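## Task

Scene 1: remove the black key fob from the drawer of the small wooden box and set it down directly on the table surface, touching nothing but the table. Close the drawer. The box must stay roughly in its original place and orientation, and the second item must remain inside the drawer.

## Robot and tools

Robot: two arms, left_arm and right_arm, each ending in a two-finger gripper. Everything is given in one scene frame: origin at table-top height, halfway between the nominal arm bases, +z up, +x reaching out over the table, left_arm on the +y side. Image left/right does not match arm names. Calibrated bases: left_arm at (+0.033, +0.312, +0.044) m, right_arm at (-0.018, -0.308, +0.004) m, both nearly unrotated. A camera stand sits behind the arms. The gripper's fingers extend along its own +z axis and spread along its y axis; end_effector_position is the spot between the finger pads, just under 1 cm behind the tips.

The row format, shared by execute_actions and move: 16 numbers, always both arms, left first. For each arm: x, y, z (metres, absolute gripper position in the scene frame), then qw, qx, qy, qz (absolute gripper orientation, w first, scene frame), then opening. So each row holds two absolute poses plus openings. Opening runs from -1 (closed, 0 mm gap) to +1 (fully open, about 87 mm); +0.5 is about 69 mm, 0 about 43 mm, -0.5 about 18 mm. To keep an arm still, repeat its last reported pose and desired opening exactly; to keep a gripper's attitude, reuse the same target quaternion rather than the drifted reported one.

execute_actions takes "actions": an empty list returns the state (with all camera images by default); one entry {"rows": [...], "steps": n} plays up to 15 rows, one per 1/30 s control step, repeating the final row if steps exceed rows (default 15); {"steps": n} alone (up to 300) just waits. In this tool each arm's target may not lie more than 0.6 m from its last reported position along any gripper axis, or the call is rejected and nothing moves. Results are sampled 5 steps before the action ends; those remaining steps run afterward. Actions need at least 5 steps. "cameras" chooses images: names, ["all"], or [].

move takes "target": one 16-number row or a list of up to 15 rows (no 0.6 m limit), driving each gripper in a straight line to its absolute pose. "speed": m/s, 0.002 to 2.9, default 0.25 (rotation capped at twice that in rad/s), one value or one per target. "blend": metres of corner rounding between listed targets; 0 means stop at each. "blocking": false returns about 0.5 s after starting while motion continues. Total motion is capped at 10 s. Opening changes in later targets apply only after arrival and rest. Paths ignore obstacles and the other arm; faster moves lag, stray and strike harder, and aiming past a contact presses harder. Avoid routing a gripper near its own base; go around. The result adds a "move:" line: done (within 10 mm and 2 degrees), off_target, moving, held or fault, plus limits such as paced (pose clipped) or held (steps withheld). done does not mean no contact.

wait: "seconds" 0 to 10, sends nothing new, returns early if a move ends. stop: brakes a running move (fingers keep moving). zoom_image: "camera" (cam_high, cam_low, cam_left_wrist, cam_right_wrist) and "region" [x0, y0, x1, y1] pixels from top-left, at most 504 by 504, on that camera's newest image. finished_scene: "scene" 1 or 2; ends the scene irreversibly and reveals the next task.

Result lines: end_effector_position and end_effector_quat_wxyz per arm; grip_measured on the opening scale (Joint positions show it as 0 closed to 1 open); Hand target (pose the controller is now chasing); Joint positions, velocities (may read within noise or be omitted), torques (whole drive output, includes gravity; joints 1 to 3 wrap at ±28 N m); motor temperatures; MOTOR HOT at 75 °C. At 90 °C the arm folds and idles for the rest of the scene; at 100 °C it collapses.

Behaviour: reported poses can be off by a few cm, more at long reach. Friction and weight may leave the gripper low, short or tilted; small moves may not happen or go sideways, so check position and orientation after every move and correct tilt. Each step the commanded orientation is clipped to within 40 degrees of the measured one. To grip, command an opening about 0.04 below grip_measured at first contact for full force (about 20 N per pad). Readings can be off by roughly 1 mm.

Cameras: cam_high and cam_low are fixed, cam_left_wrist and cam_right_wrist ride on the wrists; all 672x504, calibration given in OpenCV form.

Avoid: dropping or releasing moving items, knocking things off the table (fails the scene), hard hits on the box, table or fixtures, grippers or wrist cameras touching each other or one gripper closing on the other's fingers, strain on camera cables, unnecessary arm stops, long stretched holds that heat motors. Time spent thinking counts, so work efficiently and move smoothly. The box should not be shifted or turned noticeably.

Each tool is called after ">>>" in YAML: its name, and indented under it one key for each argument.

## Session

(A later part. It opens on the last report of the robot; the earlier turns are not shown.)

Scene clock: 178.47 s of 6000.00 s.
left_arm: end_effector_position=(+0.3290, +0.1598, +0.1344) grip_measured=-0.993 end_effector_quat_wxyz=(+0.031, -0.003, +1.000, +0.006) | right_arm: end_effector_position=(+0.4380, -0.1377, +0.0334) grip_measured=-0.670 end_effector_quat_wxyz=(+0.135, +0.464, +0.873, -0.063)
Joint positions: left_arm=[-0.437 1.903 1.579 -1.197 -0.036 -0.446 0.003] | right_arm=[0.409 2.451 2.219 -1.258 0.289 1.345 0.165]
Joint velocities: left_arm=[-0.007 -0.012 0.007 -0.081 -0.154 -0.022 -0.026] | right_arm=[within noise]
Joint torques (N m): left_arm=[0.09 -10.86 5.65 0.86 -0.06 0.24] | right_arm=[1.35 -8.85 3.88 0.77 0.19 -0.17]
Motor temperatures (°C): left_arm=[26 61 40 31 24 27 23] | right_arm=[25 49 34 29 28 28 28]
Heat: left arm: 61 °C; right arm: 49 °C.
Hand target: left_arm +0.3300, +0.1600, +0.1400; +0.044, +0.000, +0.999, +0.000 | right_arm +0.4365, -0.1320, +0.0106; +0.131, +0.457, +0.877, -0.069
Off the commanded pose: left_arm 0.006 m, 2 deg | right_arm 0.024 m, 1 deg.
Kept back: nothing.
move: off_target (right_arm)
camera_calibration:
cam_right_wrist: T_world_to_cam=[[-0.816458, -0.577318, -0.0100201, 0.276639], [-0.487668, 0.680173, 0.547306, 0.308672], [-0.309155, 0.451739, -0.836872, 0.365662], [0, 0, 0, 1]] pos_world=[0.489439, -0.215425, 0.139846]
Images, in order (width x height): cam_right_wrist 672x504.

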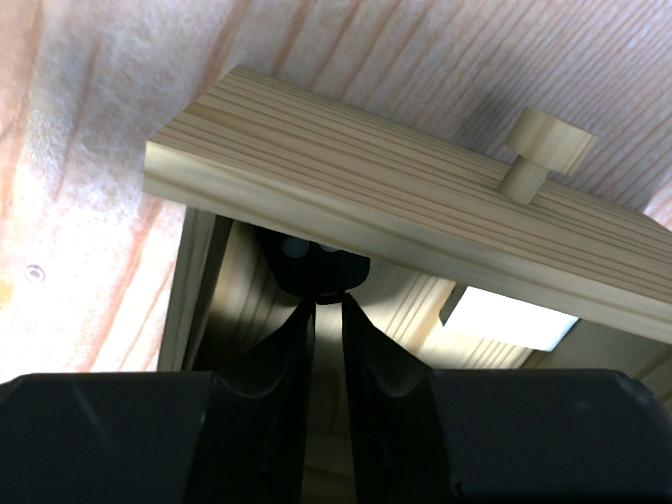

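>>> move:
  target:
    - [0.33,0.16,0.14,0.044,0.0,0.999,0,-1,0.437,-0.134,0.10,0.131,0.4566,0.877,-0.068,-1]
    - [0.33,0.16,0.14,0.044,0.0,0.999,0,-1,0.437,-0.136,0.17,0.131,0.4566,0.877,-0.068,-1]
  speed: [0.06,0.12]
  cameras: ["cam_right_wrist","cam_low"]

Scene clock: 181.63 s of 6000.00 s.
left_arm: end_effector_position=(+0.3290, +0.1598, +0.1344) grip_measured=-0.993 end_effector_quat_wxyz=(+0.031, -0.003, +1.000, +0.006) | right_arm: end_effector_position=(+0.4369, -0.1355, +0.1427) grip_measured=-0.973 end_effector_quat_wxyz=(+0.167, +0.453, +0.875, -0.023)
Joint positions: left_arm=[-0.437 1.903 1.579 -1.197 -0.036 -0.446 0.003] | right_arm=[0.413 2.43 2.616 -1.568 0.283 1.312 0.013]
Joint torques (N m): left_arm=[0.1 -10.88 5.63 0.86 -0.05 0.22] | right_arm=[-0.05 -14.19 9.32 0.38 0.22 -0.25]
Motor temperatures (°C): left_arm=[26 62 40 31 24 27 23] | right_arm=[25 49 35 29 28 28 28]
Heat: left arm: 62 °C; right arm: 49 °C.
Hand target: left_arm +0.3300, +0.1600, +0.1400; +0.044, +0.000, +0.999, +0.000 | right_arm +0.4361, -0.1364, +0.1691; +0.186, +0.452, +0.872, -0.002
Off the commanded pose: left_arm 0.006 m, 2 deg | right_arm 0.027 m, 7 deg.
joint sent to its limit (right arm) — joint 4 (wrist pitch), lower limit.
Kept back: nothing.
move: off_target (right_arm)
camera_calibration:
cam_right_wrist: T_world_to_cam=[[-0.789755, -0.604128, -0.106374, 0.276658], [-0.560663, 0.640537, 0.524757, 0.276482], [-0.248884, 0.474069, -0.84458, 0.433678], [0, 0, 0, 1]] pos_world=[0.481441, -0.215553, 0.250619]
Images, in order (width x height): cam_low 672x504, cam_right_wrist 672x504.

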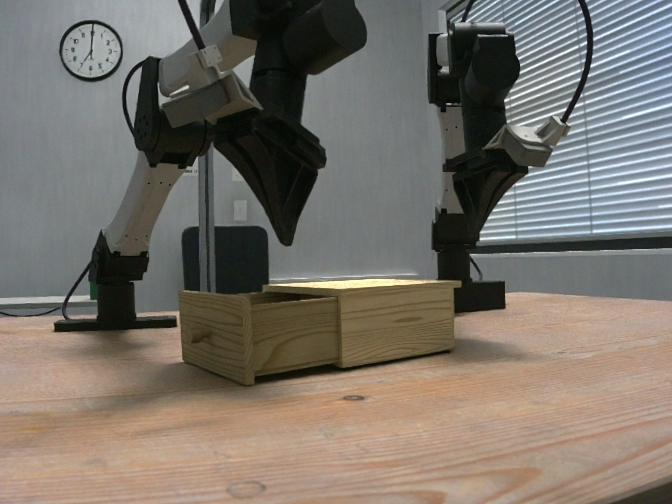

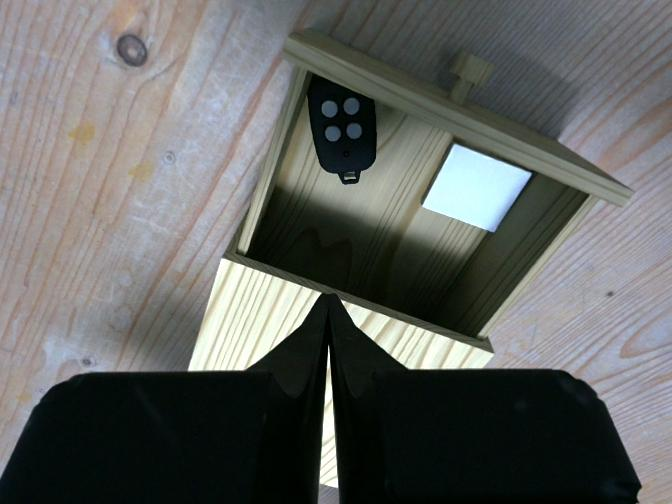

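>>> move:
  target:
    - [0.33,0.16,0.14,0.044,0.0,0.999,0,-1,0.448,-0.138,0.08,0.131,0.4566,0.877,-0.068,-0.5]
    - [0.33,0.16,0.14,0.044,0.0,0.999,0,-1,0.448,-0.141,0.052,0.131,0.4566,0.877,-0.068,-0.5]
  speed: 0.12
  cameras: ["cam_right_wrist"]

>>> zoom_image:
  camera: "cam_right_wrist"
  region: [180, 180, 480, 405]

Scene clock: 184.07 s of 6000.00 s.
left_arm: end_effector_position=(+0.3290, +0.1598, +0.1344) grip_measured=-0.993 end_effector_quat_wxyz=(+0.031, -0.003, +1.000, +0.006) | right_arm: end_effector_position=(+0.4364, -0.1440, +0.0353) grip_measured=-0.500 end_effector_quat_wxyz=(+0.105, +0.450, +0.882, -0.095)
Joint positions: left_arm=[-0.437 1.903 1.579 -1.197 -0.036 -0.446 0.003] | right_arm=[0.397 2.585 2.474 -1.461 0.284 1.311 0.25]
Joint torques (N m): left_arm=[0.06 -10.84 5.65 0.86 -0.06 0.22] | right_arm=[0.01 -15.04 5.76 0.54 0.27 -0.11]
Motor temperatures (°C): left_arm=[26 62 40 31 24 27 23] | right_arm=[25 50 35 29 28 28 28]
Heat: left arm: 62 °C; right arm: 50 °C.
Hand target: left_arm +0.3300, +0.1600, +0.1400; +0.044, +0.000, +0.999, +0.000 | right_arm +0.4475, -0.1411, +0.0523; +0.130, +0.457, +0.877, -0.069
Off the commanded pose: left_arm 0.006 m, 2 deg | right_arm 0.021 m, 4 deg.
Kept back: nothing.
move: off_target (right_arm)
camera_calibration:
cam_right_wrist: T_world_to_cam=[[-0.801333, -0.5932, 0.0773236, 0.259835], [-0.453777, 0.686976, 0.567583, 0.29667], [-0.38981, 0.419735, -0.819677, 0.399668], [0, 0, 0, 1]] pos_world=[0.498631, -0.217426, 0.139123]
Images, in order (width x height): cam_right_wrist 672x504.

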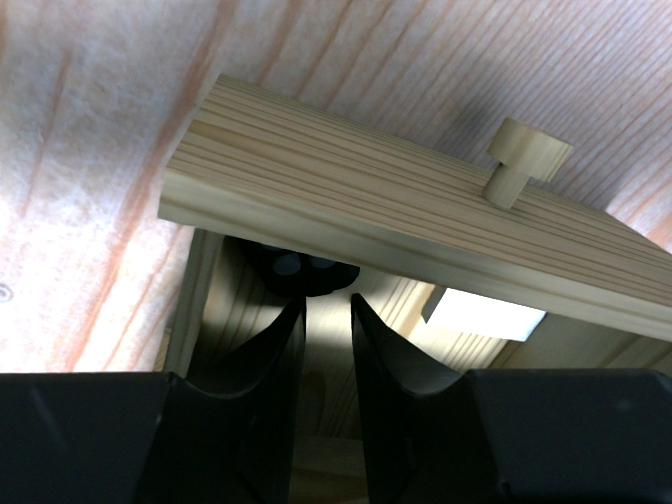

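Scaled by 1.680 from the camera's 672x504 image, which has a finer 960x720 frame.

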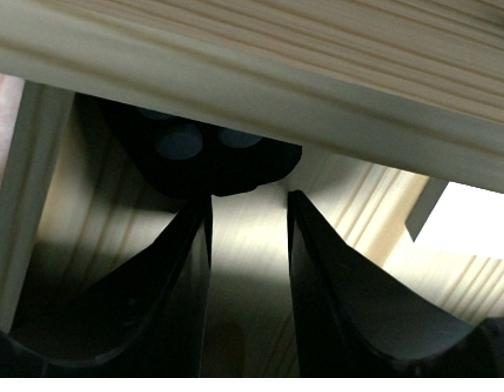

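>>> move:
  target:
    - [0.33,0.16,0.14,0.044,0.0,0.999,0,-1,0.445,-0.141,0.046,0.131,0.4566,0.877,-0.068,-0.45]
    - [0.33,0.16,0.14,0.044,0.0,0.999,0,-1,0.440,-0.139,0.012,0.131,0.4566,0.877,-0.068,-0.45]
  speed: 0.06
  cameras: ["cam_right_wrist"]

>>> zoom_image:
  camera: "cam_right_wrist"
  region: [180, 180, 480, 405]

>>> move:
  target:
    - [0.33,0.16,0.14,0.044,0.0,0.999,0,-1,0.440,-0.139,0.012,0.131,0.4566,0.877,-0.068,-1]
  cameras: ["cam_right_wrist"]

>>> zoom_image:
  camera: "cam_right_wrist"
  region: [180, 180, 480, 405]

Scene clock: 185.93 s of 6000.00 s.
left_arm: end_effector_position=(+0.3290, +0.1598, +0.1344) grip_measured=-0.993 end_effector_quat_wxyz=(+0.031, -0.003, +1.000, +0.006) | right_arm: end_effector_position=(+0.4368, -0.1439, +0.0326) grip_measured=-0.450 end_effector_quat_wxyz=(+0.128, +0.454, +0.879, -0.069)
Joint positions: left_arm=[-0.437 1.903 1.579 -1.197 -0.036 -0.446 0.003] | right_arm=[0.397 2.455 2.223 -1.269 0.284 1.311 0.275]
Joint torques (N m): left_arm=[0.05 -10.88 5.64 0.86 -0.07 0.22] | right_arm=[0.95 -9.36 3.62 0.83 0.27 0.02]
Motor temperatures (°C): left_arm=[26 62 40 31 24 27 23] | right_arm=[25 50 35 29 28 28 28]
Heat: left arm: 62 °C; right arm: 50 °C.
Hand target: left_arm +0.3300, +0.1600, +0.1400; +0.044, +0.000, +0.999, +0.000 | right_arm +0.4390, -0.1393, +0.0125; +0.130, +0.457, +0.877, -0.069
Off the commanded pose: left_arm 0.006 m, 2 deg | right_arm 0.021 m, 0 deg.
Kept back: nothing.
move: off_target (right_arm)
camera_calibration:
cam_right_wrist: T_world_to_cam=[[-0.804383, -0.594054, 0.00820669, 0.263743], [-0.49117, 0.672718, 0.553356, 0.31299], [-0.334244, 0.441079, -0.832905, 0.376759], [0, 0, 0, 1]] pos_world=[0.491811, -0.220057, 0.138445]
Images, in order (width x height): cam_right_wrist 672x504.

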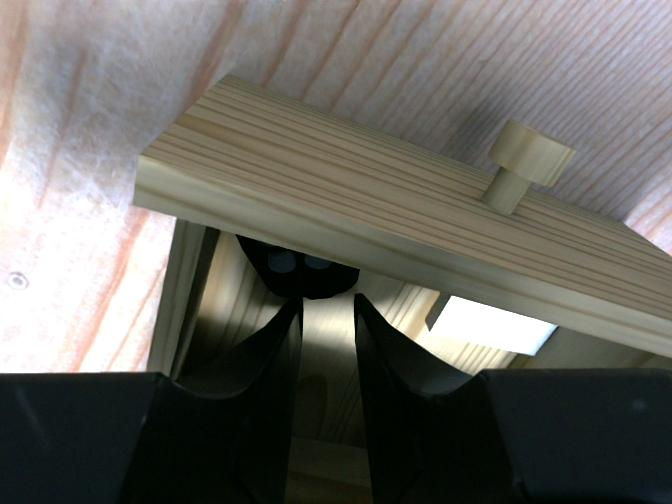

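Scaled by 1.680 from the camera's 672x504 image, which has a finer 960x720 frame.

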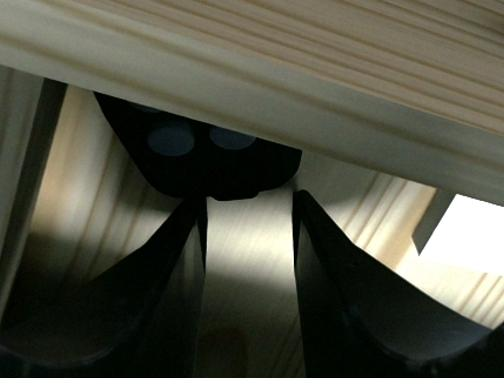

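Scene clock: 186.63 s of 6000.00 s.
left_arm: end_effector_position=(+0.3290, +0.1598, +0.1344) grip_measured=-0.993 end_effector_quat_wxyz=(+0.031, -0.003, +1.000, +0.006) | right_arm: end_effector_position=(+0.4432, -0.1407, +0.0328) grip_measured=-0.973 end_effector_quat_wxyz=(+0.138, +0.457, +0.877, -0.058)
Joint positions: left_arm=[-0.437 1.903 1.579 -1.197 -0.036 -0.446 0.003] | right_arm=[0.398 2.455 2.222 -1.24 0.284 1.315 0.014]
Joint torques (N m): left_arm=[0.09 -10.84 5.64 0.86 -0.06 0.23] | right_arm=[0.75 -9.43 3.6 0.68 0.24 -0.04]
Motor temperatures (°C): left_arm=[26 62 40 30 24 27 23] | right_arm=[25 50 34 29 28 28 28]
Heat: left arm: 62 °C; right arm: 50 °C.
Hand target: left_arm +0.3300, +0.1600, +0.1400; +0.044, +0.000, +0.999, +0.000 | right_arm +0.4393, -0.1393, +0.0124; +0.131, +0.457, +0.877, -0.069
Off the commanded pose: left_arm 0.006 m, 2 deg | right_arm 0.021 m, 1 deg.
Kept back: nothing.
move: off_target (right_arm)
camera_calibration:
cam_right_wrist: T_world_to_cam=[[-0.80551, -0.592256, -0.0196469, 0.272571], [-0.504542, 0.66807, 0.546919, 0.319334], [-0.310791, 0.450461, -0.836955, 0.368782], [0, 0, 0, 1]] pos_world=[0.495291, -0.218027, 0.139359]
Images, in order (width x height): cam_right_wrist 672x504.

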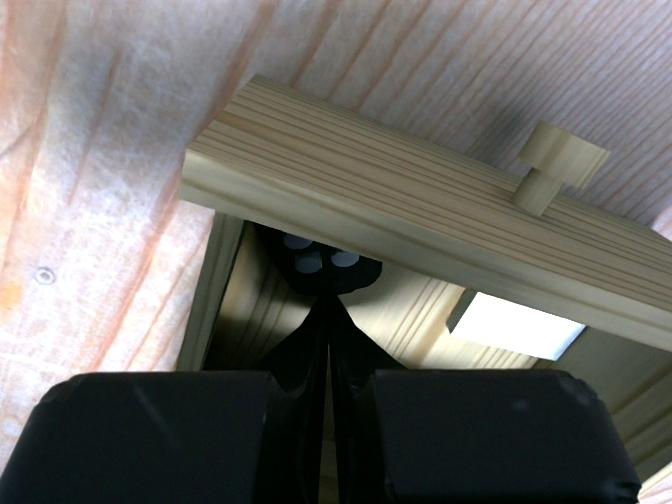

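Scaled by 1.680 from the camera's 672x504 image, which has a finer 960x720 frame.

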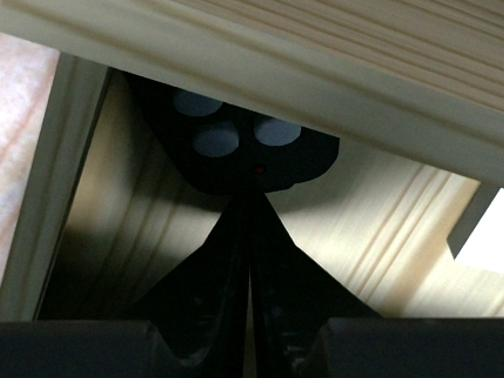

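>>> move:
  target:
    - [0.33,0.16,0.14,0.044,0.0,0.999,0,-1,0.440,-0.137,0.065,0.131,0.4566,0.877,-0.068,-1]
    - [0.33,0.16,0.14,0.044,0.0,0.999,0,-1,0.443,-0.138,0.09,0.208,0.4367,0.8751,-0.012,0.12]
  speed: 0.12
  cameras: ["cam_right_wrist"]

>>> zoom_image:
  camera: "cam_right_wrist"
  region: [150, 80, 500, 342]

Scene clock: 190.77 s of 6000.00 s.
left_arm: end_effector_position=(+0.3290, +0.1598, +0.1344) grip_measured=-0.993 end_effector_quat_wxyz=(+0.031, -0.003, +1.000, +0.006) | right_arm: end_effector_position=(+0.4389, -0.1404, +0.0651) grip_measured=+0.120 end_effector_quat_wxyz=(+0.181, +0.441, +0.879, -0.031)
Joint positions: left_arm=[-0.437 1.903 1.579 -1.197 -0.036 -0.446 0.003] | right_arm=[0.413 2.298 2.064 -1.135 0.311 1.281 0.56]
Joint torques (N m): left_arm=[0.09 -10.85 5.67 0.86 -0.05 0.23] | right_arm=[0.92 -14.91 6.87 0.68 0.41 -0.26]
Motor temperatures (°C): left_arm=[26 62 40 30 24 27 23] | right_arm=[25 50 34 29 28 28 28]
Heat: left arm: 62 °C; right arm: 50 °C.
Hand target: left_arm +0.3300, +0.1600, +0.1400; +0.044, +0.000, +0.999, +0.000 | right_arm +0.4426, -0.1382, +0.0898; +0.207, +0.437, +0.875, -0.012
Off the commanded pose: left_arm 0.006 m, 2 deg | right_arm 0.025 m, 4 deg.
Kept back: nothing.
move: off_target (right_arm); target 2's new opening was sent with right_arm's hand 0.025 m and 4 deg from that target
camera_calibration:
cam_right_wrist: T_world_to_cam=[[-0.773531, -0.625889, -0.0995676, 0.256308], [-0.583711, 0.642406, 0.496584, 0.33374], [-0.246843, 0.442241, -0.862259, 0.366713], [0, 0, 0, 1]] pos_world=[0.483591, -0.216152, 0.175992]
Images, in order (width x height): cam_right_wrist 672x504.

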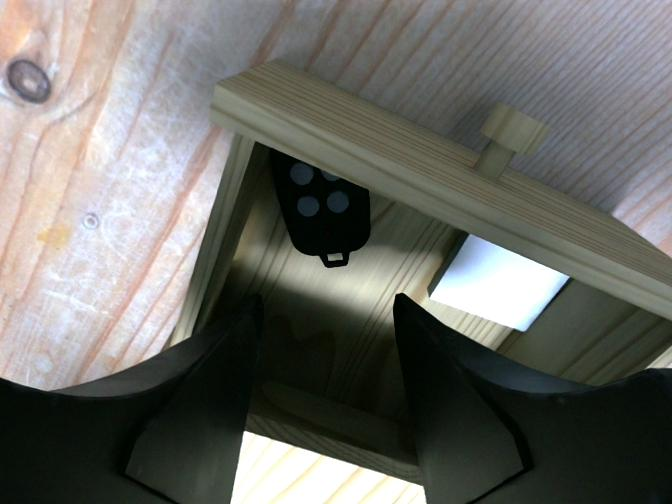

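Scaled by 1.440 from the camera's 672x504 image, which has a finer 960x720 frame.

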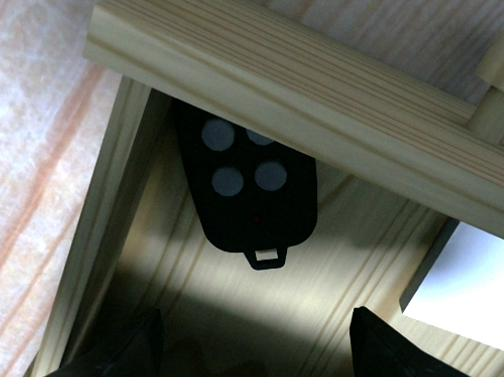

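>>> move:
  target:
    - [0.33,0.16,0.14,0.044,0.0,0.999,0,-1,0.4505,-0.143,0.062,0.195,0.4385,0.8775,-0.02,0.12]
  speed: 0.08
  cameras: ["cam_right_wrist"]

>>> zoom_image:
  camera: "cam_right_wrist"
  region: [150, 130, 500, 392]

Scene clock: 191.93 s of 6000.00 s.
left_arm: end_effector_position=(+0.3290, +0.1598, +0.1344) grip_measured=-0.993 end_effector_quat_wxyz=(+0.031, -0.003, +1.000, +0.006) | right_arm: end_effector_position=(+0.4480, -0.1389, +0.0667) grip_measured=+0.120 end_effector_quat_wxyz=(+0.193, +0.438, +0.878, -0.018)
Joint positions: left_arm=[-0.437 1.903 1.579 -1.197 -0.036 -0.446 0.003] | right_arm=[0.409 2.298 2.064 -1.097 0.311 1.268 0.56]
Joint torques (N m): left_arm=[0.05 -10.86 5.64 0.86 -0.06 0.23] | right_arm=[-0.58 -10.36 6.35 0.74 0.28 -0.23]
Motor temperatures (°C): left_arm=[26 62 40 30 24 27 23] | right_arm=[25 50 34 29 28 28 28]
Heat: left arm: 62 °C; right arm: 50 °C.
Hand target: left_arm +0.3300, +0.1600, +0.1400; +0.044, +0.000, +0.999, +0.000 | right_arm +0.4504, -0.1430, +0.0621; +0.195, +0.438, +0.877, -0.020
Off the commanded pose: left_arm 0.006 m, 2 deg | right_arm 0.007 m, 0 deg.
Kept back: nothing.
move: done
camera_calibration:
cam_right_wrist: T_world_to_cam=[[-0.764786, -0.630764, -0.131294, 0.261989], [-0.604825, 0.632662, 0.483658, 0.346257], [-0.22201, 0.449305, -0.865353, 0.359711], [0, 0, 0, 1]] pos_world=[0.48965, -0.215431, 0.178205]
Images, in order (width x height): cam_right_wrist 672x504.

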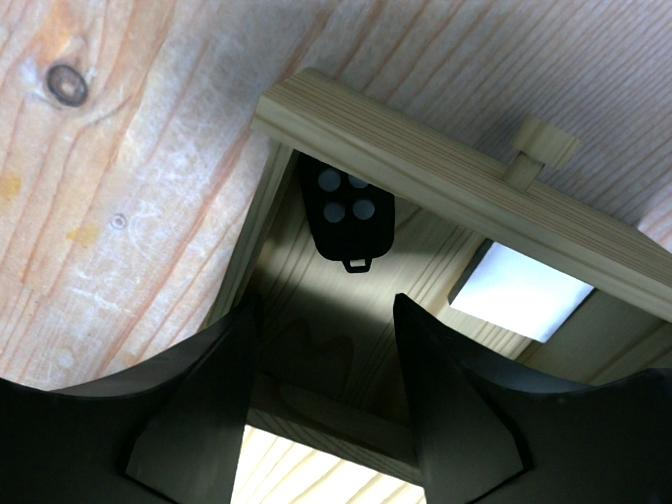

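Scaled by 1.440 from the camera's 672x504 image, which has a finer 960x720 frame.

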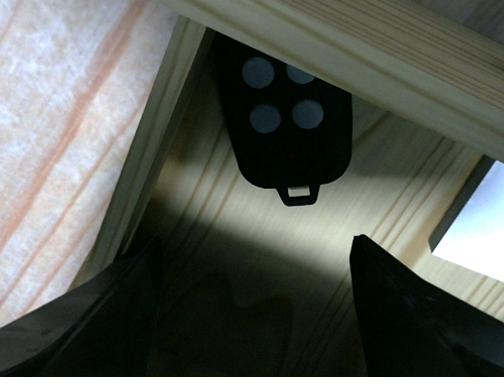

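>>> move:
  target:
    - [0.33,0.16,0.14,0.044,0.0,0.999,0,-1,0.450,-0.149,0.052,0.195,0.4385,0.8775,-0.02,0.12]
    - [0.33,0.16,0.14,0.044,0.0,0.999,0,-1,0.451,-0.151,0.042,0.195,0.4385,0.8775,-0.02,0.12]
  speed: 0.06
  cameras: ["cam_right_wrist"]

>>> zoom_image:
  camera: "cam_right_wrist"
  region: [150, 130, 500, 392]

Scene clock: 193.53 s of 6000.00 s.
left_arm: end_effector_position=(+0.3290, +0.1598, +0.1344) grip_measured=-0.993 end_effector_quat_wxyz=(+0.031, -0.003, +1.000, +0.006) | right_arm: end_effector_position=(+0.4441, -0.1483, +0.0405) grip_measured=+0.120 end_effector_quat_wxyz=(+0.186, +0.436, +0.880, -0.029)
Joint positions: left_arm=[-0.437 1.903 1.579 -1.197 -0.036 -0.446 0.003] | right_arm=[0.395 2.298 1.964 -1.017 0.311 1.251 0.56]
Joint torques (N m): left_arm=[0.1 -10.91 5.65 0.86 -0.06 0.22] | right_arm=[-0.95 -10.92 6.93 0.8 0.23 -0.19]
Motor temperatures (°C): left_arm=[26 62 40 30 24 27 23] | right_arm=[25 50 34 29 28 28 28]
Heat: left arm: 62 °C; right arm: 50 °C.
Hand target: left_arm +0.3300, +0.1600, +0.1400; +0.044, +0.000, +0.999, +0.000 | right_arm +0.4510, -0.1511, +0.0422; +0.195, +0.438, +0.877, -0.020
Off the commanded pose: left_arm 0.006 m, 2 deg | right_arm 0.008 m, 1 deg.
Kept back: nothing.
move: done
camera_calibration:
cam_right_wrist: T_world_to_cam=[[-0.766293, -0.633633, -0.106322, 0.248881], [-0.595179, 0.63775, 0.488914, 0.358776], [-0.241984, 0.437932, -0.865829, 0.347671], [0, 0, 0, 1]] pos_world=[0.488383, -0.223366, 0.152075]
Images, in order (width x height): cam_right_wrist 672x504.

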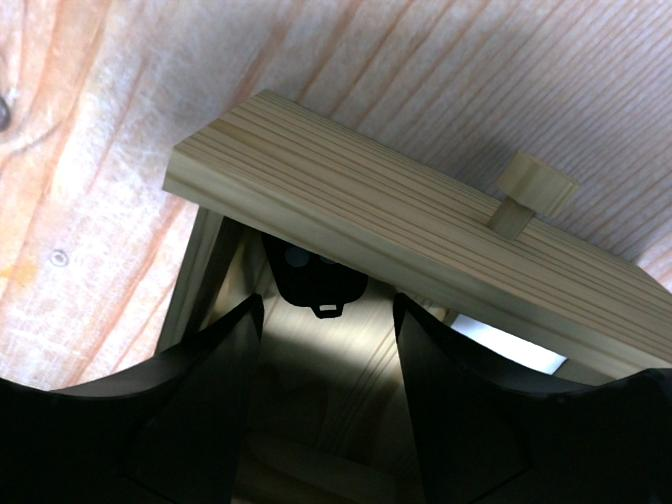

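Scaled by 1.440 from the camera's 672x504 image, which has a finer 960x720 frame.

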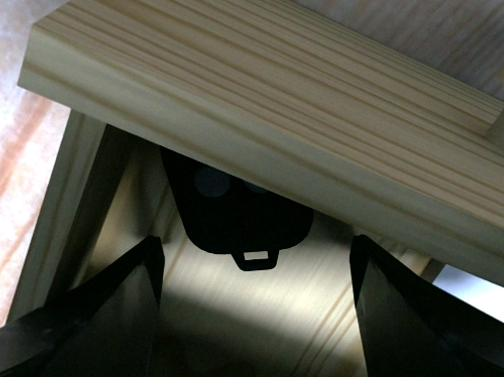

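>>> move:
  target:
    - [0.33,0.16,0.14,0.044,0.0,0.999,0,-1,0.454,-0.156,0.027,0.195,0.4385,0.8775,-0.02,0.12]
  speed: 0.06
  cameras: ["cam_right_wrist"]

>>> zoom_image:
  camera: "cam_right_wrist"
  region: [150, 130, 500, 392]

>>> move:
  target:
    - [0.33,0.16,0.14,0.044,0.0,0.999,0,-1,0.454,-0.156,0.027,0.195,0.4385,0.8775,-0.02,-1]
  cameras: ["cam_right_wrist"]

>>> zoom_image:
  camera: "cam_right_wrist"
  region: [150, 130, 500, 392]

Scene clock: 194.50 s of 6000.00 s.
left_arm: end_effector_position=(+0.3290, +0.1598, +0.1344) grip_measured=-0.993 end_effector_quat_wxyz=(+0.031, -0.003, +1.000, +0.006) | right_arm: end_effector_position=(+0.4446, -0.1512, +0.0354) grip_measured=+0.120 end_effector_quat_wxyz=(+0.185, +0.433, +0.882, -0.028)
Joint positions: left_arm=[-0.437 1.903 1.579 -1.197 -0.036 -0.446 0.003] | right_arm=[0.388 2.298 1.944 -0.994 0.308 1.236 0.56]
Joint torques (N m): left_arm=[0.05 -10.84 5.59 0.88 -0.06 0.23] | right_arm=[-1.47 -9.94 5.12 1.12 0.25 -0.22]
Motor temperatures (°C): left_arm=[26 63 40 30 24 27 23] | right_arm=[25 49 34 29 28 28 28]
Heat: left arm: 63 °C; right arm: 49 °C.
Hand target: left_arm +0.3300, +0.1600, +0.1400; +0.044, +0.000, +0.999, +0.000 | right_arm +0.4536, -0.1562, +0.0274; +0.195, +0.438, +0.877, -0.021
Off the commanded pose: left_arm 0.006 m, 2 deg | right_arm 0.014 m, 2 deg.
Kept back: nothing.
move: off_target (right_arm)
camera_calibration:
cam_right_wrist: T_world_to_cam=[[-0.761766, -0.639288, -0.104995, 0.244023], [-0.599011, 0.633293, 0.490026, 0.364376], [-0.246776, 0.436178, -0.865361, 0.346456], [0, 0, 0, 1]] pos_world=[0.489651, -0.225872, 0.146876]
Images, in order (width x height): cam_right_wrist 672x504.

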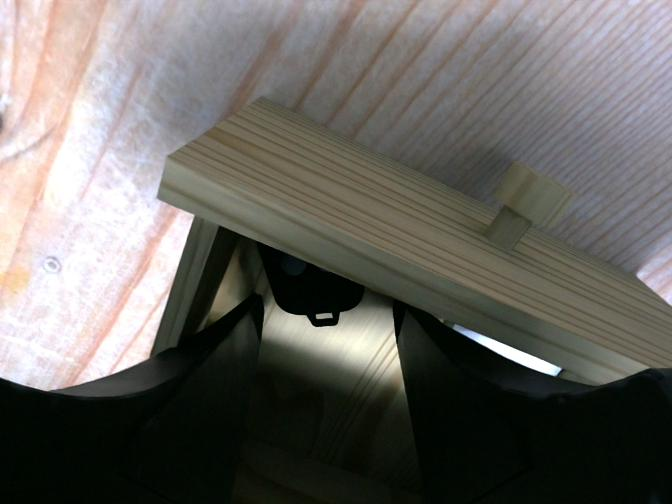

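Scaled by 1.440 from the camera's 672x504 image, which has a finer 960x720 frame.

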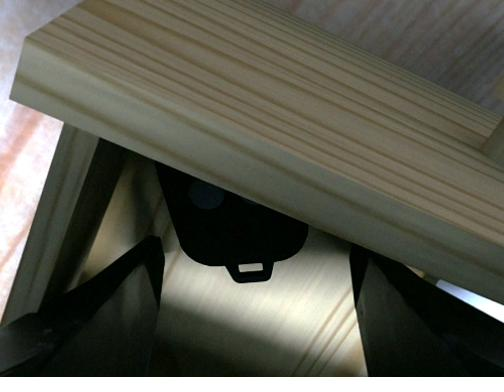

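Scene clock: 195.20 s of 6000.00 s.
left_arm: end_effector_position=(+0.3290, +0.1598, +0.1344) grip_measured=-0.993 end_effector_quat_wxyz=(+0.031, -0.003, +1.000, +0.006) | right_arm: end_effector_position=(+0.4448, -0.1439, +0.0351) grip_measured=-0.665 end_effector_quat_wxyz=(+0.178, +0.430, +0.885, -0.013)
Joint positions: left_arm=[-0.437 1.903 1.579 -1.197 -0.036 -0.446 0.003] | right_arm=[0.39 2.298 1.942 -0.981 0.276 1.232 0.167]
Joint torques (N m): left_arm=[0.05 -10.86 5.65 0.86 -0.06 0.22] | right_arm=[-1.7 -9.96 5.26 1.02 0.53 -0.18]
Motor temperatures (°C): left_arm=[26 63 40 30 24 27 23] | right_arm=[25 49 34 29 28 28 28]
Heat: left arm: 63 °C; right arm: 49 °C.
Hand target: left_arm +0.3300, +0.1600, +0.1400; +0.044, +0.000, +0.999, +0.000 | right_arm +0.4534, -0.1561, +0.0274; +0.194, +0.439, +0.877, -0.021
Off the commanded pose: left_arm 0.006 m, 2 deg | right_arm 0.017 m, 2 deg.
Kept back: nothing.
move: off_target (right_arm)
camera_calibration:
cam_right_wrist: T_world_to_cam=[[-0.753072, -0.646058, -0.124466, 0.244601], [-0.60702, 0.609275, 0.510206, 0.35943], [-0.253789, 0.459775, -0.850998, 0.34916], [0, 0, 0, 1]] pos_world=[0.490996, -0.2215, 0.144196]
Images, in order (width x height): cam_right_wrist 672x504.

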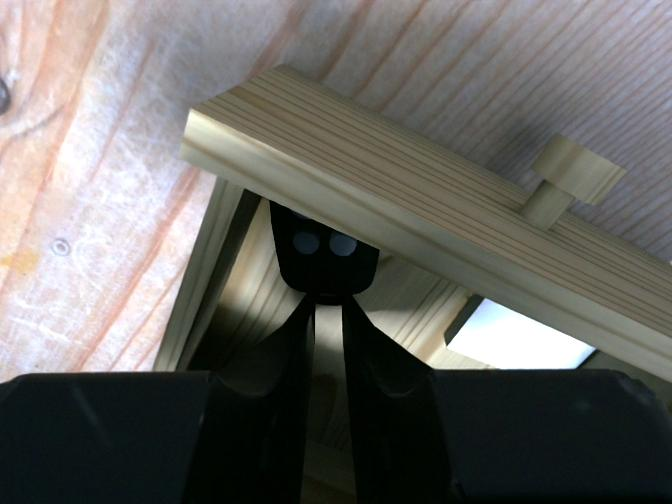

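Scaled by 1.440 from the camera's 672x504 image, which has a finer 960x720 frame.

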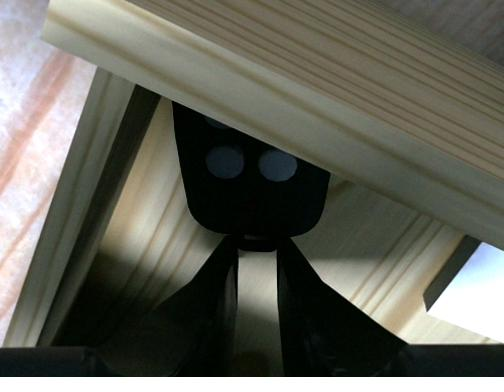

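>>> move:
  target:
    - [0.33,0.16,0.14,0.044,0.0,0.999,0,-1,0.452,-0.149,0.045,0.195,0.4385,0.8775,-0.02,-1]
    - [0.33,0.16,0.14,0.044,0.0,0.999,0,-1,0.45,-0.147,0.075,0.195,0.4385,0.8775,-0.02,-1]
  speed: 0.03
  cameras: ["cam_high","cam_right_wrist"]

Scene clock: 198.43 s of 6000.00 s.
left_arm: end_effector_position=(+0.3290, +0.1598, +0.1344) grip_measured=-0.993 end_effector_quat_wxyz=(+0.031, -0.003, +1.000, +0.006) | right_arm: end_effector_position=(+0.4438, -0.1477, +0.0619) grip_measured=-0.973 end_effector_quat_wxyz=(+0.180, +0.433, +0.883, -0.026)
Joint positions: left_arm=[-0.437 1.903 1.579 -1.197 -0.036 -0.446 0.003] | right_arm=[0.391 2.298 2.05 -1.107 0.296 1.241 0.013]
Joint torques (N m): left_arm=[0.08 -10.81 5.68 0.87 -0.07 0.23] | right_arm=[0.32 -11.28 10.81 0.43 0.38 -0.06]
Motor temperatures (°C): left_arm=[26 63 40 30 24 27 23] | right_arm=[25 49 34 29 28 28 28]
Heat: left arm: 63 °C; right arm: 49 °C.
Hand target: left_arm +0.3300, +0.1600, +0.1400; +0.044, +0.000, +0.999, +0.000 | right_arm +0.4497, -0.1470, +0.0751; +0.195, +0.438, +0.877, -0.020
Off the commanded pose: left_arm 0.006 m, 2 deg | right_arm 0.014 m, 2 deg.
Kept back: nothing.
move: off_target (right_arm)
camera_calibration:
cam_right_wrist: T_world_to_cam=[[-0.762088, -0.638925, -0.104863, 0.248594], [-0.5955, 0.628085, 0.500888, 0.345722], [-0.254167, 0.444167, -0.859136, 0.371791], [0, 0, 0, 1]] pos_world=[0.489825, -0.223447, 0.172319]
Images, in order (width x height): cam_high 672x504, cam_right_wrist 672x504.

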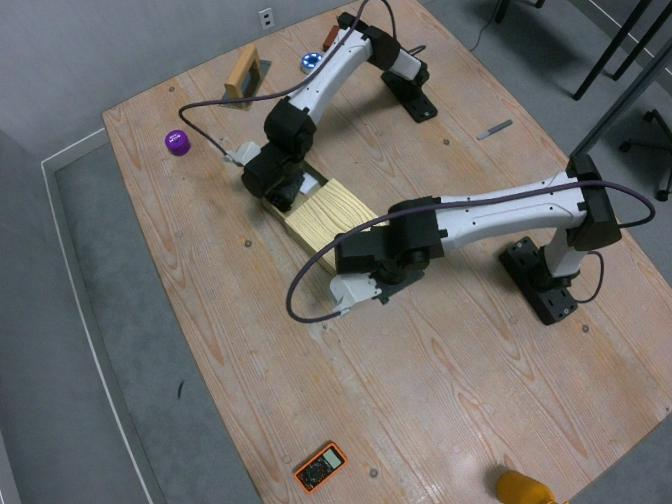

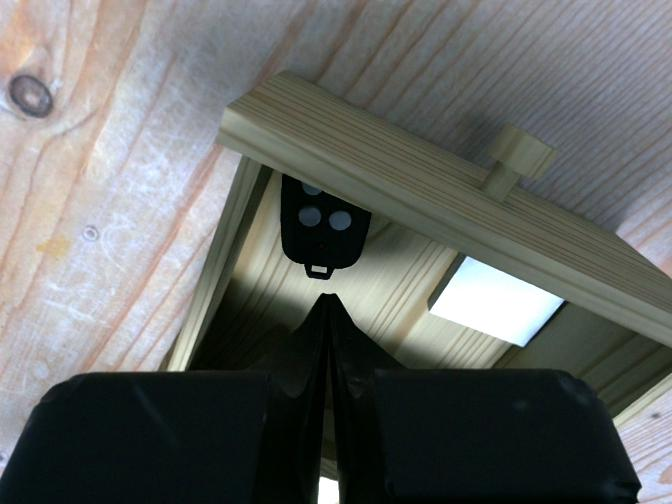

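>>> move:
  target:
    - [0.36,0.22,0.1,0.044,0.0,0.999,0,-1,0.463,-0.16,0.07,0.195,0.4385,0.8775,-0.02,-1]
    - [0.36,0.22,0.1,0.044,0.0,0.999,0,-1,0.464,-0.163,0.043,0.195,0.4385,0.8775,-0.02,-1]
  speed: 0.05
  cameras: ["cam_right_wrist"]

Scene clock: 202.10 s of 6000.00 s.
left_arm: end_effector_position=(+0.3605, +0.2211, +0.1074) grip_measured=-0.993 end_effector_quat_wxyz=(+0.051, -0.003, +0.999, +0.005) | right_arm: end_effector_position=(+0.4607, -0.1590, +0.0538) grip_measured=-0.973 end_effector_quat_wxyz=(+0.195, +0.439, +0.877, -0.014)
Joint positions: left_arm=[-0.254 1.91 1.484 -1.048 -0.036 -0.262 0.003] | right_arm=[0.358 2.308 2.025 -1.025 0.296 1.217 0.013]
Joint torques (N m): left_arm=[0.31 -7.62 5.75 0.97 0.09 0.23] | right_arm=[-0.59 -9.09 7.24 0.79 0.28 -0.25]
Motor temperatures (°C): left_arm=[26 62 40 30 24 27 23] | right_arm=[25 49 35 29 28 28 28]
Heat: left arm: 62 °C; right arm: 49 °C.
Hand target: left_arm +0.3599, +0.2201, +0.1002; +0.044, +0.000, +0.999, +0.000 | right_arm +0.4637, -0.1630, +0.0431; +0.195, +0.438, +0.877, -0.020
Off the commanded pose: left_arm 0.007 m, 1 deg | right_arm 0.012 m, 1 deg.
Kept back: nothing.
move: off_target (right_arm)
camera_calibration:
cam_right_wrist: T_world_to_cam=[[-0.763552, -0.630184, -0.140913, 0.257384], [-0.608862, 0.629893, 0.482206, 0.374384], [-0.215118, 0.453986, -0.864651, 0.357926], [0, 0, 0, 1]] pos_world=[0.501471, -0.236116, 0.165219]
Images, in order (width x height): cam_right_wrist 672x504.

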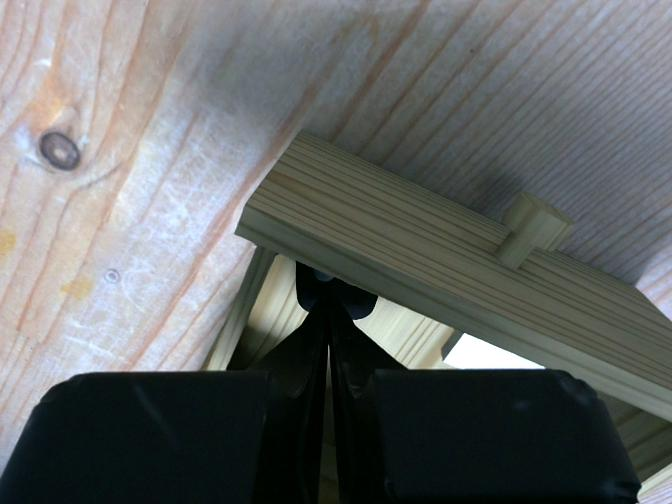

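>>> move:
  target:
    - [0.36,0.22,0.1,0.044,0.0,0.999,0,-1,0.464,-0.163,0.03,0.195,0.4385,0.8775,-0.02,-1]
    - [0.36,0.22,0.1,0.044,0.0,0.999,0,-1,0.443,-0.133,0.03,0.195,0.4385,0.8775,-0.02,-1]
    - [0.36,0.22,0.1,0.044,0.0,0.999,0,-1,0.437,-0.13,0.08,0.195,0.4385,0.8775,-0.02,-1]
  speed: 0.04
  cameras: ["cam_high","cam_right_wrist"]

Scene clock: 206.13 s of 6000.00 s.
left_arm: end_effector_position=(+0.3605, +0.2211, +0.1074) grip_measured=-0.993 end_effector_quat_wxyz=(+0.051, -0.003, +0.999, +0.005) | right_arm: end_effector_position=(+0.4322, -0.1369, +0.0600) grip_measured=-0.973 end_effector_quat_wxyz=(+0.182, +0.435, +0.881, -0.039)
Joint positions: left_arm=[-0.254 1.91 1.484 -1.048 -0.036 -0.262 0.003] | right_arm=[0.43 2.291 2.032 -1.126 0.326 1.286 0.013]
Joint torques (N m): left_arm=[0.38 -7.62 5.79 0.97 0.09 0.24] | right_arm=[0.95 -12.49 10.66 0.39 0.19 -0.02]
Motor temperatures (°C): left_arm=[26 62 40 30 24 27 23] | right_arm=[25 49 35 29 28 28 28]
Heat: left arm: 62 °C; right arm: 49 °C.
Hand target: left_arm +0.3599, +0.2201, +0.1002; +0.044, +0.000, +0.999, +0.000 | right_arm +0.4365, -0.1302, +0.0799; +0.195, +0.438, +0.877, -0.020
Off the commanded pose: left_arm 0.007 m, 1 deg | right_arm 0.022 m, 3 deg.
Kept back: nothing.
move: off_target (right_arm)
camera_calibration:
cam_right_wrist: T_world_to_cam=[[-0.768481, -0.634422, -0.0833429, 0.248568], [-0.586066, 0.645582, 0.489643, 0.332029], [-0.256836, 0.425126, -0.867931, 0.361426], [0, 0, 0, 1]] pos_world=[0.478438, -0.210307, 0.171834]
Images, in order (width x height): cam_high 672x504, cam_right_wrist 672x504.

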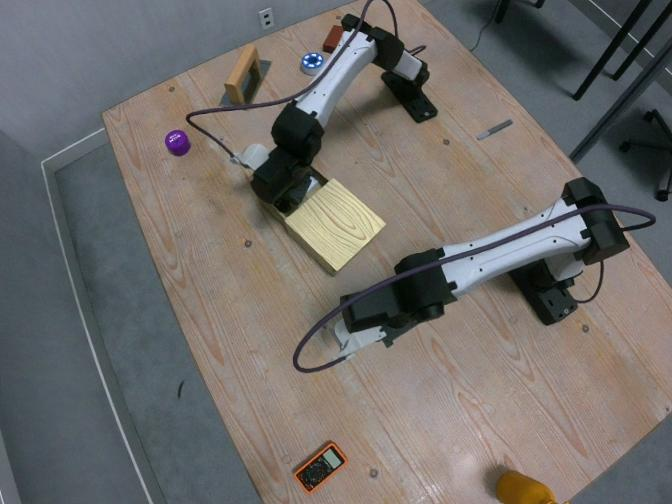

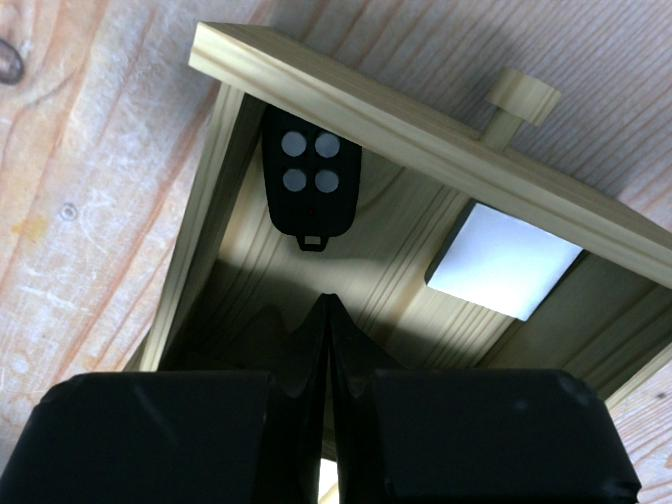

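>>> move:
  target:
    - [0.36,0.22,0.1,0.044,0.0,0.999,0,-1,0.463,-0.16,0.07,0.195,0.4385,0.8775,-0.02,0.1]
    - [0.36,0.22,0.1,0.044,0.0,0.999,0,-1,0.464,-0.165,0.05,0.195,0.4385,0.8775,-0.02,0.1]
  speed: 0.06
  cameras: ["cam_right_wrist"]

>>> move:
  target: [0.36,0.22,0.1,0.044,0.0,0.999,0,-1,0.466,-0.168,0.033,0.195,0.4385,0.8775,-0.02,0.1]
  speed: 0.05
  cameras: ["cam_right_wrist"]

Scene clock: 208.40 s of 6000.00 s.
left_arm: end_effector_position=(+0.3605, +0.2211, +0.1074) grip_measured=-0.993 end_effector_quat_wxyz=(+0.051, -0.003, +0.999, +0.005) | right_arm: end_effector_position=(+0.4553, -0.1633, +0.0592) grip_measured=+0.100 end_effector_quat_wxyz=(+0.191, +0.436, +0.879, -0.026)
Joint positions: left_arm=[-0.254 1.91 1.484 -1.048 -0.036 -0.262 0.003] | right_arm=[0.357 2.303 2.044 -1.07 0.306 1.211 0.55]
Joint torques (N m): left_arm=[0.32 -7.66 5.79 0.96 0.09 0.24] | right_arm=[-0.9 -9.2 7.13 0.95 0.19 -0.24]
Motor temperatures (°C): left_arm=[26 62 40 30 24 27 23] | right_arm=[25 49 35 29 28 28 28]
Heat: left arm: 62 °C; right arm: 49 °C.
Hand target: left_arm +0.3599, +0.2201, +0.1002; +0.044, +0.000, +0.999, +0.000 | right_arm +0.4636, -0.1651, +0.0502; +0.195, +0.438, +0.877, -0.020
Off the commanded pose: left_arm 0.007 m, 1 deg | right_arm 0.013 m, 1 deg.
Kept back: nothing.
move: off_target (right_arm)
camera_calibration:
cam_right_wrist: T_world_to_cam=[[-0.764909, -0.633809, -0.114891, 0.249827], [-0.600558, 0.637232, 0.482976, 0.368548], [-0.232902, 0.438432, -0.868064, 0.369173], [0, 0, 0, 1]] pos_world=[0.498411, -0.238365, 0.171169]
Images, in order (width x height): cam_right_wrist 672x504.

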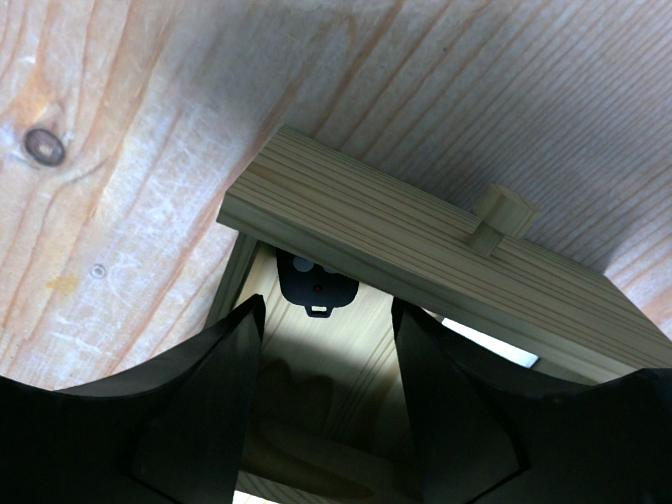

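Scene clock: 209.10 s of 6000.00 s.
left_arm: end_effector_position=(+0.3605, +0.2211, +0.1074) grip_measured=-0.993 end_effector_quat_wxyz=(+0.051, -0.003, +0.999, +0.005) | right_arm: end_effector_position=(+0.4535, -0.1625, +0.0478) grip_measured=+0.100 end_effector_quat_wxyz=(+0.183, +0.436, +0.881, -0.021)
Joint positions: left_arm=[-0.254 1.91 1.484 -1.048 -0.036 -0.262 0.003] | right_arm=[0.353 2.303 2 -1.03 0.286 1.207 0.55]
Joint torques (N m): left_arm=[0.31 -7.64 5.81 0.96 0.11 0.24] | right_arm=[-1.21 -8.43 6.23 1.18 0.37 -0.24]
Motor temperatures (°C): left_arm=[26 62 40 30 24 27 23] | right_arm=[25 48 35 29 28 28 28]
Heat: left arm: 62 °C; right arm: 48 °C.
Hand target: left_arm +0.3599, +0.2201, +0.1002; +0.044, +0.000, +0.999, +0.000 | right_arm +0.4651, -0.1683, +0.0336; +0.194, +0.439, +0.877, -0.021
Off the commanded pose: left_arm 0.007 m, 1 deg | right_arm 0.020 m, 1 deg.
Kept back: nothing.
move: off_target (right_arm)
camera_calibration:
cam_right_wrist: T_world_to_cam=[[-0.763555, -0.635037, -0.1171, 0.24689], [-0.598118, 0.627164, 0.498918, 0.368919], [-0.243391, 0.450991, -0.858701, 0.364836], [0, 0, 0, 1]] pos_world=[0.497969, -0.239126, 0.158135]
Images, in order (width x height): cam_right_wrist 672x504.

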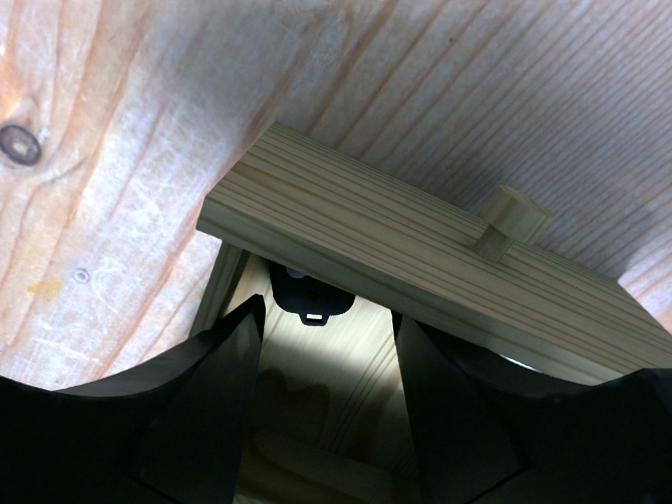

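>>> move:
  target: [0.36,0.22,0.1,0.044,0.0,0.999,0,-1,0.47,-0.168,0.017,0.195,0.4385,0.8775,-0.02,0.1]
  speed: 0.05
  cameras: ["cam_right_wrist"]

Scene clock: 210.13 s of 6000.00 s.
left_arm: end_effector_position=(+0.3605, +0.2211, +0.1074) grip_measured=-0.993 end_effector_quat_wxyz=(+0.051, -0.003, +0.999, +0.005) | right_arm: end_effector_position=(+0.4574, -0.1605, +0.0411) grip_measured=+0.100 end_effector_quat_wxyz=(+0.187, +0.435, +0.881, -0.014)
Joint positions: left_arm=[-0.254 1.91 1.484 -1.048 -0.036 -0.262 0.003] | right_arm=[0.353 2.309 1.98 -0.989 0.282 1.205 0.55]
Joint torques (N m): left_arm=[0.34 -7.65 5.75 0.97 0.1 0.23] | right_arm=[-1.37 -7.05 5.94 1.21 0.4 -0.29]
Motor temperatures (°C): left_arm=[26 61 40 30 24 27 23] | right_arm=[25 48 35 29 28 28 28]
Heat: left arm: 61 °C; right arm: 48 °C.
Hand target: left_arm +0.3599, +0.2201, +0.1002; +0.044, +0.000, +0.999, +0.000 | right_arm +0.4682, -0.1685, +0.0179; +0.194, +0.439, +0.877, -0.021
Off the commanded pose: left_arm 0.007 m, 1 deg | right_arm 0.028 m, 1 deg.
Kept back: nothing.
move: off_target (right_arm)
camera_calibration:
cam_right_wrist: T_world_to_cam=[[-0.75972, -0.636705, -0.132035, 0.249031], [-0.606841, 0.621285, 0.495731, 0.376616], [-0.233603, 0.456741, -0.85838, 0.355522], [0, 0, 0, 1]] pos_world=[0.500791, -0.237808, 0.151354]
Images, in order (width x height): cam_right_wrist 672x504.

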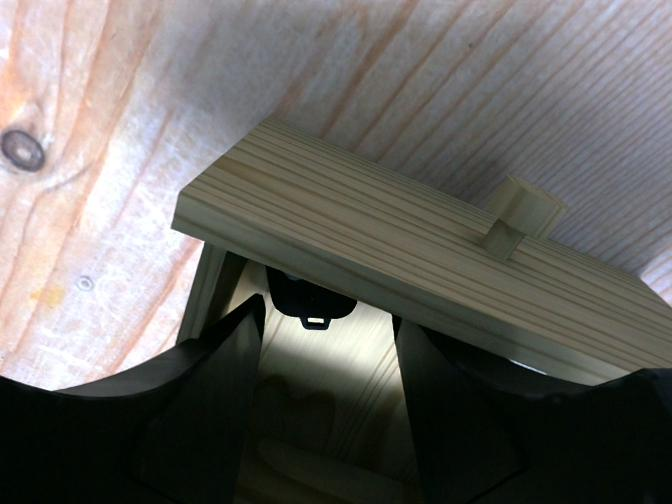

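>>> move:
  target: [0.36,0.22,0.1,0.044,0.0,0.999,0,-1,0.472,-0.17,0.004,0.195,0.4385,0.8775,-0.02,0.1]
  speed: 0.05
  cameras: ["cam_right_wrist"]

Scene clock: 211.07 s of 6000.00 s.
left_arm: end_effector_position=(+0.3605, +0.2211, +0.1074) grip_measured=-0.993 end_effector_quat_wxyz=(+0.051, -0.003, +0.999, +0.005) | right_arm: end_effector_position=(+0.4589, -0.1599, +0.0364) grip_measured=+0.100 end_effector_quat_wxyz=(+0.190, +0.435, +0.880, -0.011)
Joint positions: left_arm=[-0.254 1.91 1.484 -1.048 -0.036 -0.262 0.003] | right_arm=[0.353 2.309 1.96 -0.96 0.282 1.203 0.55]
Joint torques (N m): left_arm=[0.34 -7.62 5.74 0.96 0.1 0.23] | right_arm=[-2.04 -6.27 4.88 1.4 0.36 -0.33]
Motor temperatures (°C): left_arm=[26 61 40 30 24 27 23] | right_arm=[25 48 35 30 28 28 28]
Heat: left arm: 61 °C; right arm: 48 °C.
Hand target: left_arm +0.3599, +0.2201, +0.1002; +0.044, +0.000, +0.999, +0.000 | right_arm +0.4690, -0.1707, +0.0053; +0.194, +0.439, +0.877, -0.021
Off the commanded pose: left_arm 0.007 m, 1 deg | right_arm 0.036 m, 1 deg.
Kept back: nothing.
move: off_target (right_arm)
camera_calibration:
cam_right_wrist: T_world_to_cam=[[-0.75774, -0.637504, -0.139353, 0.249142], [-0.611492, 0.619118, 0.492716, 0.381411], [-0.227833, 0.458564, -0.858959, 0.349337], [0, 0, 0, 1]] pos_world=[0.501605, -0.237503, 0.146857]
Images, in order (width x height): cam_right_wrist 672x504.

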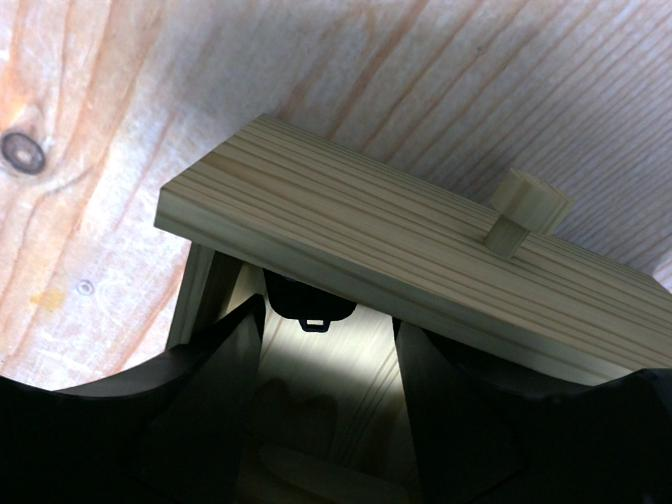

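>>> move:
  target: [0.36,0.22,0.1,0.044,0.0,0.999,0,-1,0.472,-0.17,0.004,0.195,0.4385,0.8775,-0.02,-0.35]
  cameras: ["cam_right_wrist"]

Scene clock: 212.00 s of 6000.00 s.
left_arm: end_effector_position=(+0.3605, +0.2211, +0.1074) grip_measured=-0.993 end_effector_quat_wxyz=(+0.051, -0.003, +0.999, +0.005) | right_arm: end_effector_position=(+0.4610, -0.1596, +0.0354) grip_measured=-0.208 end_effector_quat_wxyz=(+0.192, +0.431, +0.882, -0.008)
Joint positions: left_arm=[-0.254 1.91 1.484 -1.048 -0.036 -0.262 0.003] | right_arm=[0.352 2.309 1.954 -0.944 0.279 1.192 0.396]
Joint torques (N m): left_arm=[0.34 -7.61 5.75 0.97 0.1 0.23] | right_arm=[-1.8 -6.17 5.7 1.29 0.38 -0.19]
Motor temperatures (°C): left_arm=[26 61 40 30 24 27 23] | right_arm=[25 48 35 30 28 28 28]
Heat: left arm: 61 °C; right arm: 48 °C.
Hand target: left_arm +0.3599, +0.2201, +0.1002; +0.044, +0.000, +0.999, +0.000 | right_arm +0.4693, -0.1706, +0.0051; +0.194, +0.438, +0.877, -0.021
Off the commanded pose: left_arm 0.007 m, 1 deg | right_arm 0.035 m, 2 deg.
Kept back: nothing.
move: off_target (right_arm)
camera_calibration:
cam_right_wrist: T_world_to_cam=[[-0.750334, -0.644645, -0.146399, 0.246428], [-0.621064, 0.611569, 0.490167, 0.386206], [-0.22645, 0.458712, -0.859246, 0.348085], [0, 0, 0, 1]] pos_world=[0.503585, -0.237003, 0.145862]
Images, in order (width x height): cam_right_wrist 672x504.

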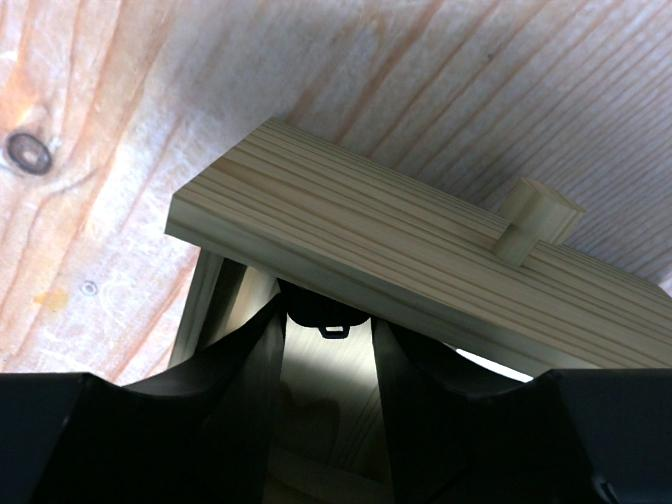

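>>> move:
  target:
    - [0.36,0.22,0.1,0.044,0.0,0.999,0,-1,0.464,-0.163,0.035,0.195,0.4385,0.8775,-0.02,-0.4]
    - [0.36,0.22,0.1,0.044,0.0,0.999,0,-1,0.465,-0.161,0.08,0.195,0.4385,0.8775,-0.02,-0.4]
  speed: 0.03
  cameras: ["cam_right_wrist"]

Scene clock: 215.30 s of 6000.00 s.
left_arm: end_effector_position=(+0.3605, +0.2211, +0.1074) grip_measured=-0.993 end_effector_quat_wxyz=(+0.051, -0.003, +0.999, +0.005) | right_arm: end_effector_position=(+0.4602, -0.1601, +0.0833) grip_measured=-0.208 end_effector_quat_wxyz=(+0.190, +0.435, +0.880, -0.011)
Joint positions: left_arm=[-0.254 1.91 1.484 -1.048 -0.036 -0.262 0.003] | right_arm=[0.352 2.31 2.148 -1.145 0.281 1.201 0.396]
Joint torques (N m): left_arm=[0.29 -7.62 5.76 0.97 0.11 0.23] | right_arm=[0.38 -8.76 10.84 0.49 0.43 -0.04]
Motor temperatures (°C): left_arm=[26 61 40 30 24 27 23] | right_arm=[25 47 35 30 28 28 28]
Heat: left arm: 61 °C; right arm: 47 °C.
Hand target: left_arm +0.3599, +0.2201, +0.1002; +0.044, +0.000, +0.999, +0.000 | right_arm +0.4648, -0.1611, +0.0801; +0.196, +0.438, +0.877, -0.019
Off the commanded pose: left_arm 0.007 m, 1 deg | right_arm 0.006 m, 1 deg.
Kept back: nothing.
move: done
camera_calibration:
cam_right_wrist: T_world_to_cam=[[-0.757286, -0.637786, -0.140524, 0.256329], [-0.612207, 0.618331, 0.492818, 0.359372], [-0.227422, 0.459234, -0.85871, 0.389939], [0, 0, 0, 1]] pos_world=[0.502805, -0.237801, 0.19376]
Images, in order (width x height): cam_right_wrist 672x504.

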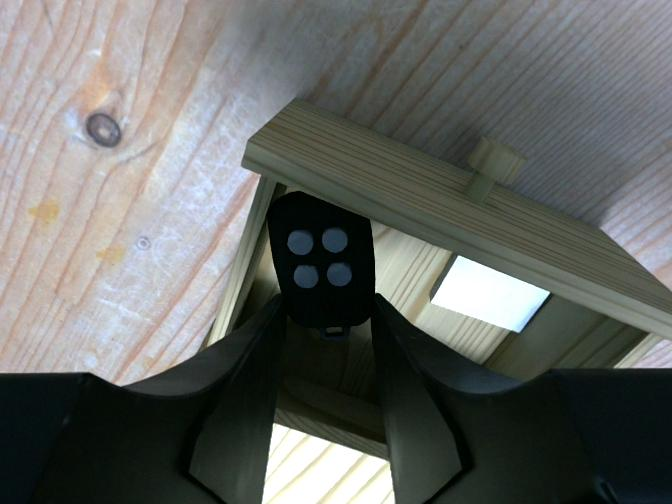

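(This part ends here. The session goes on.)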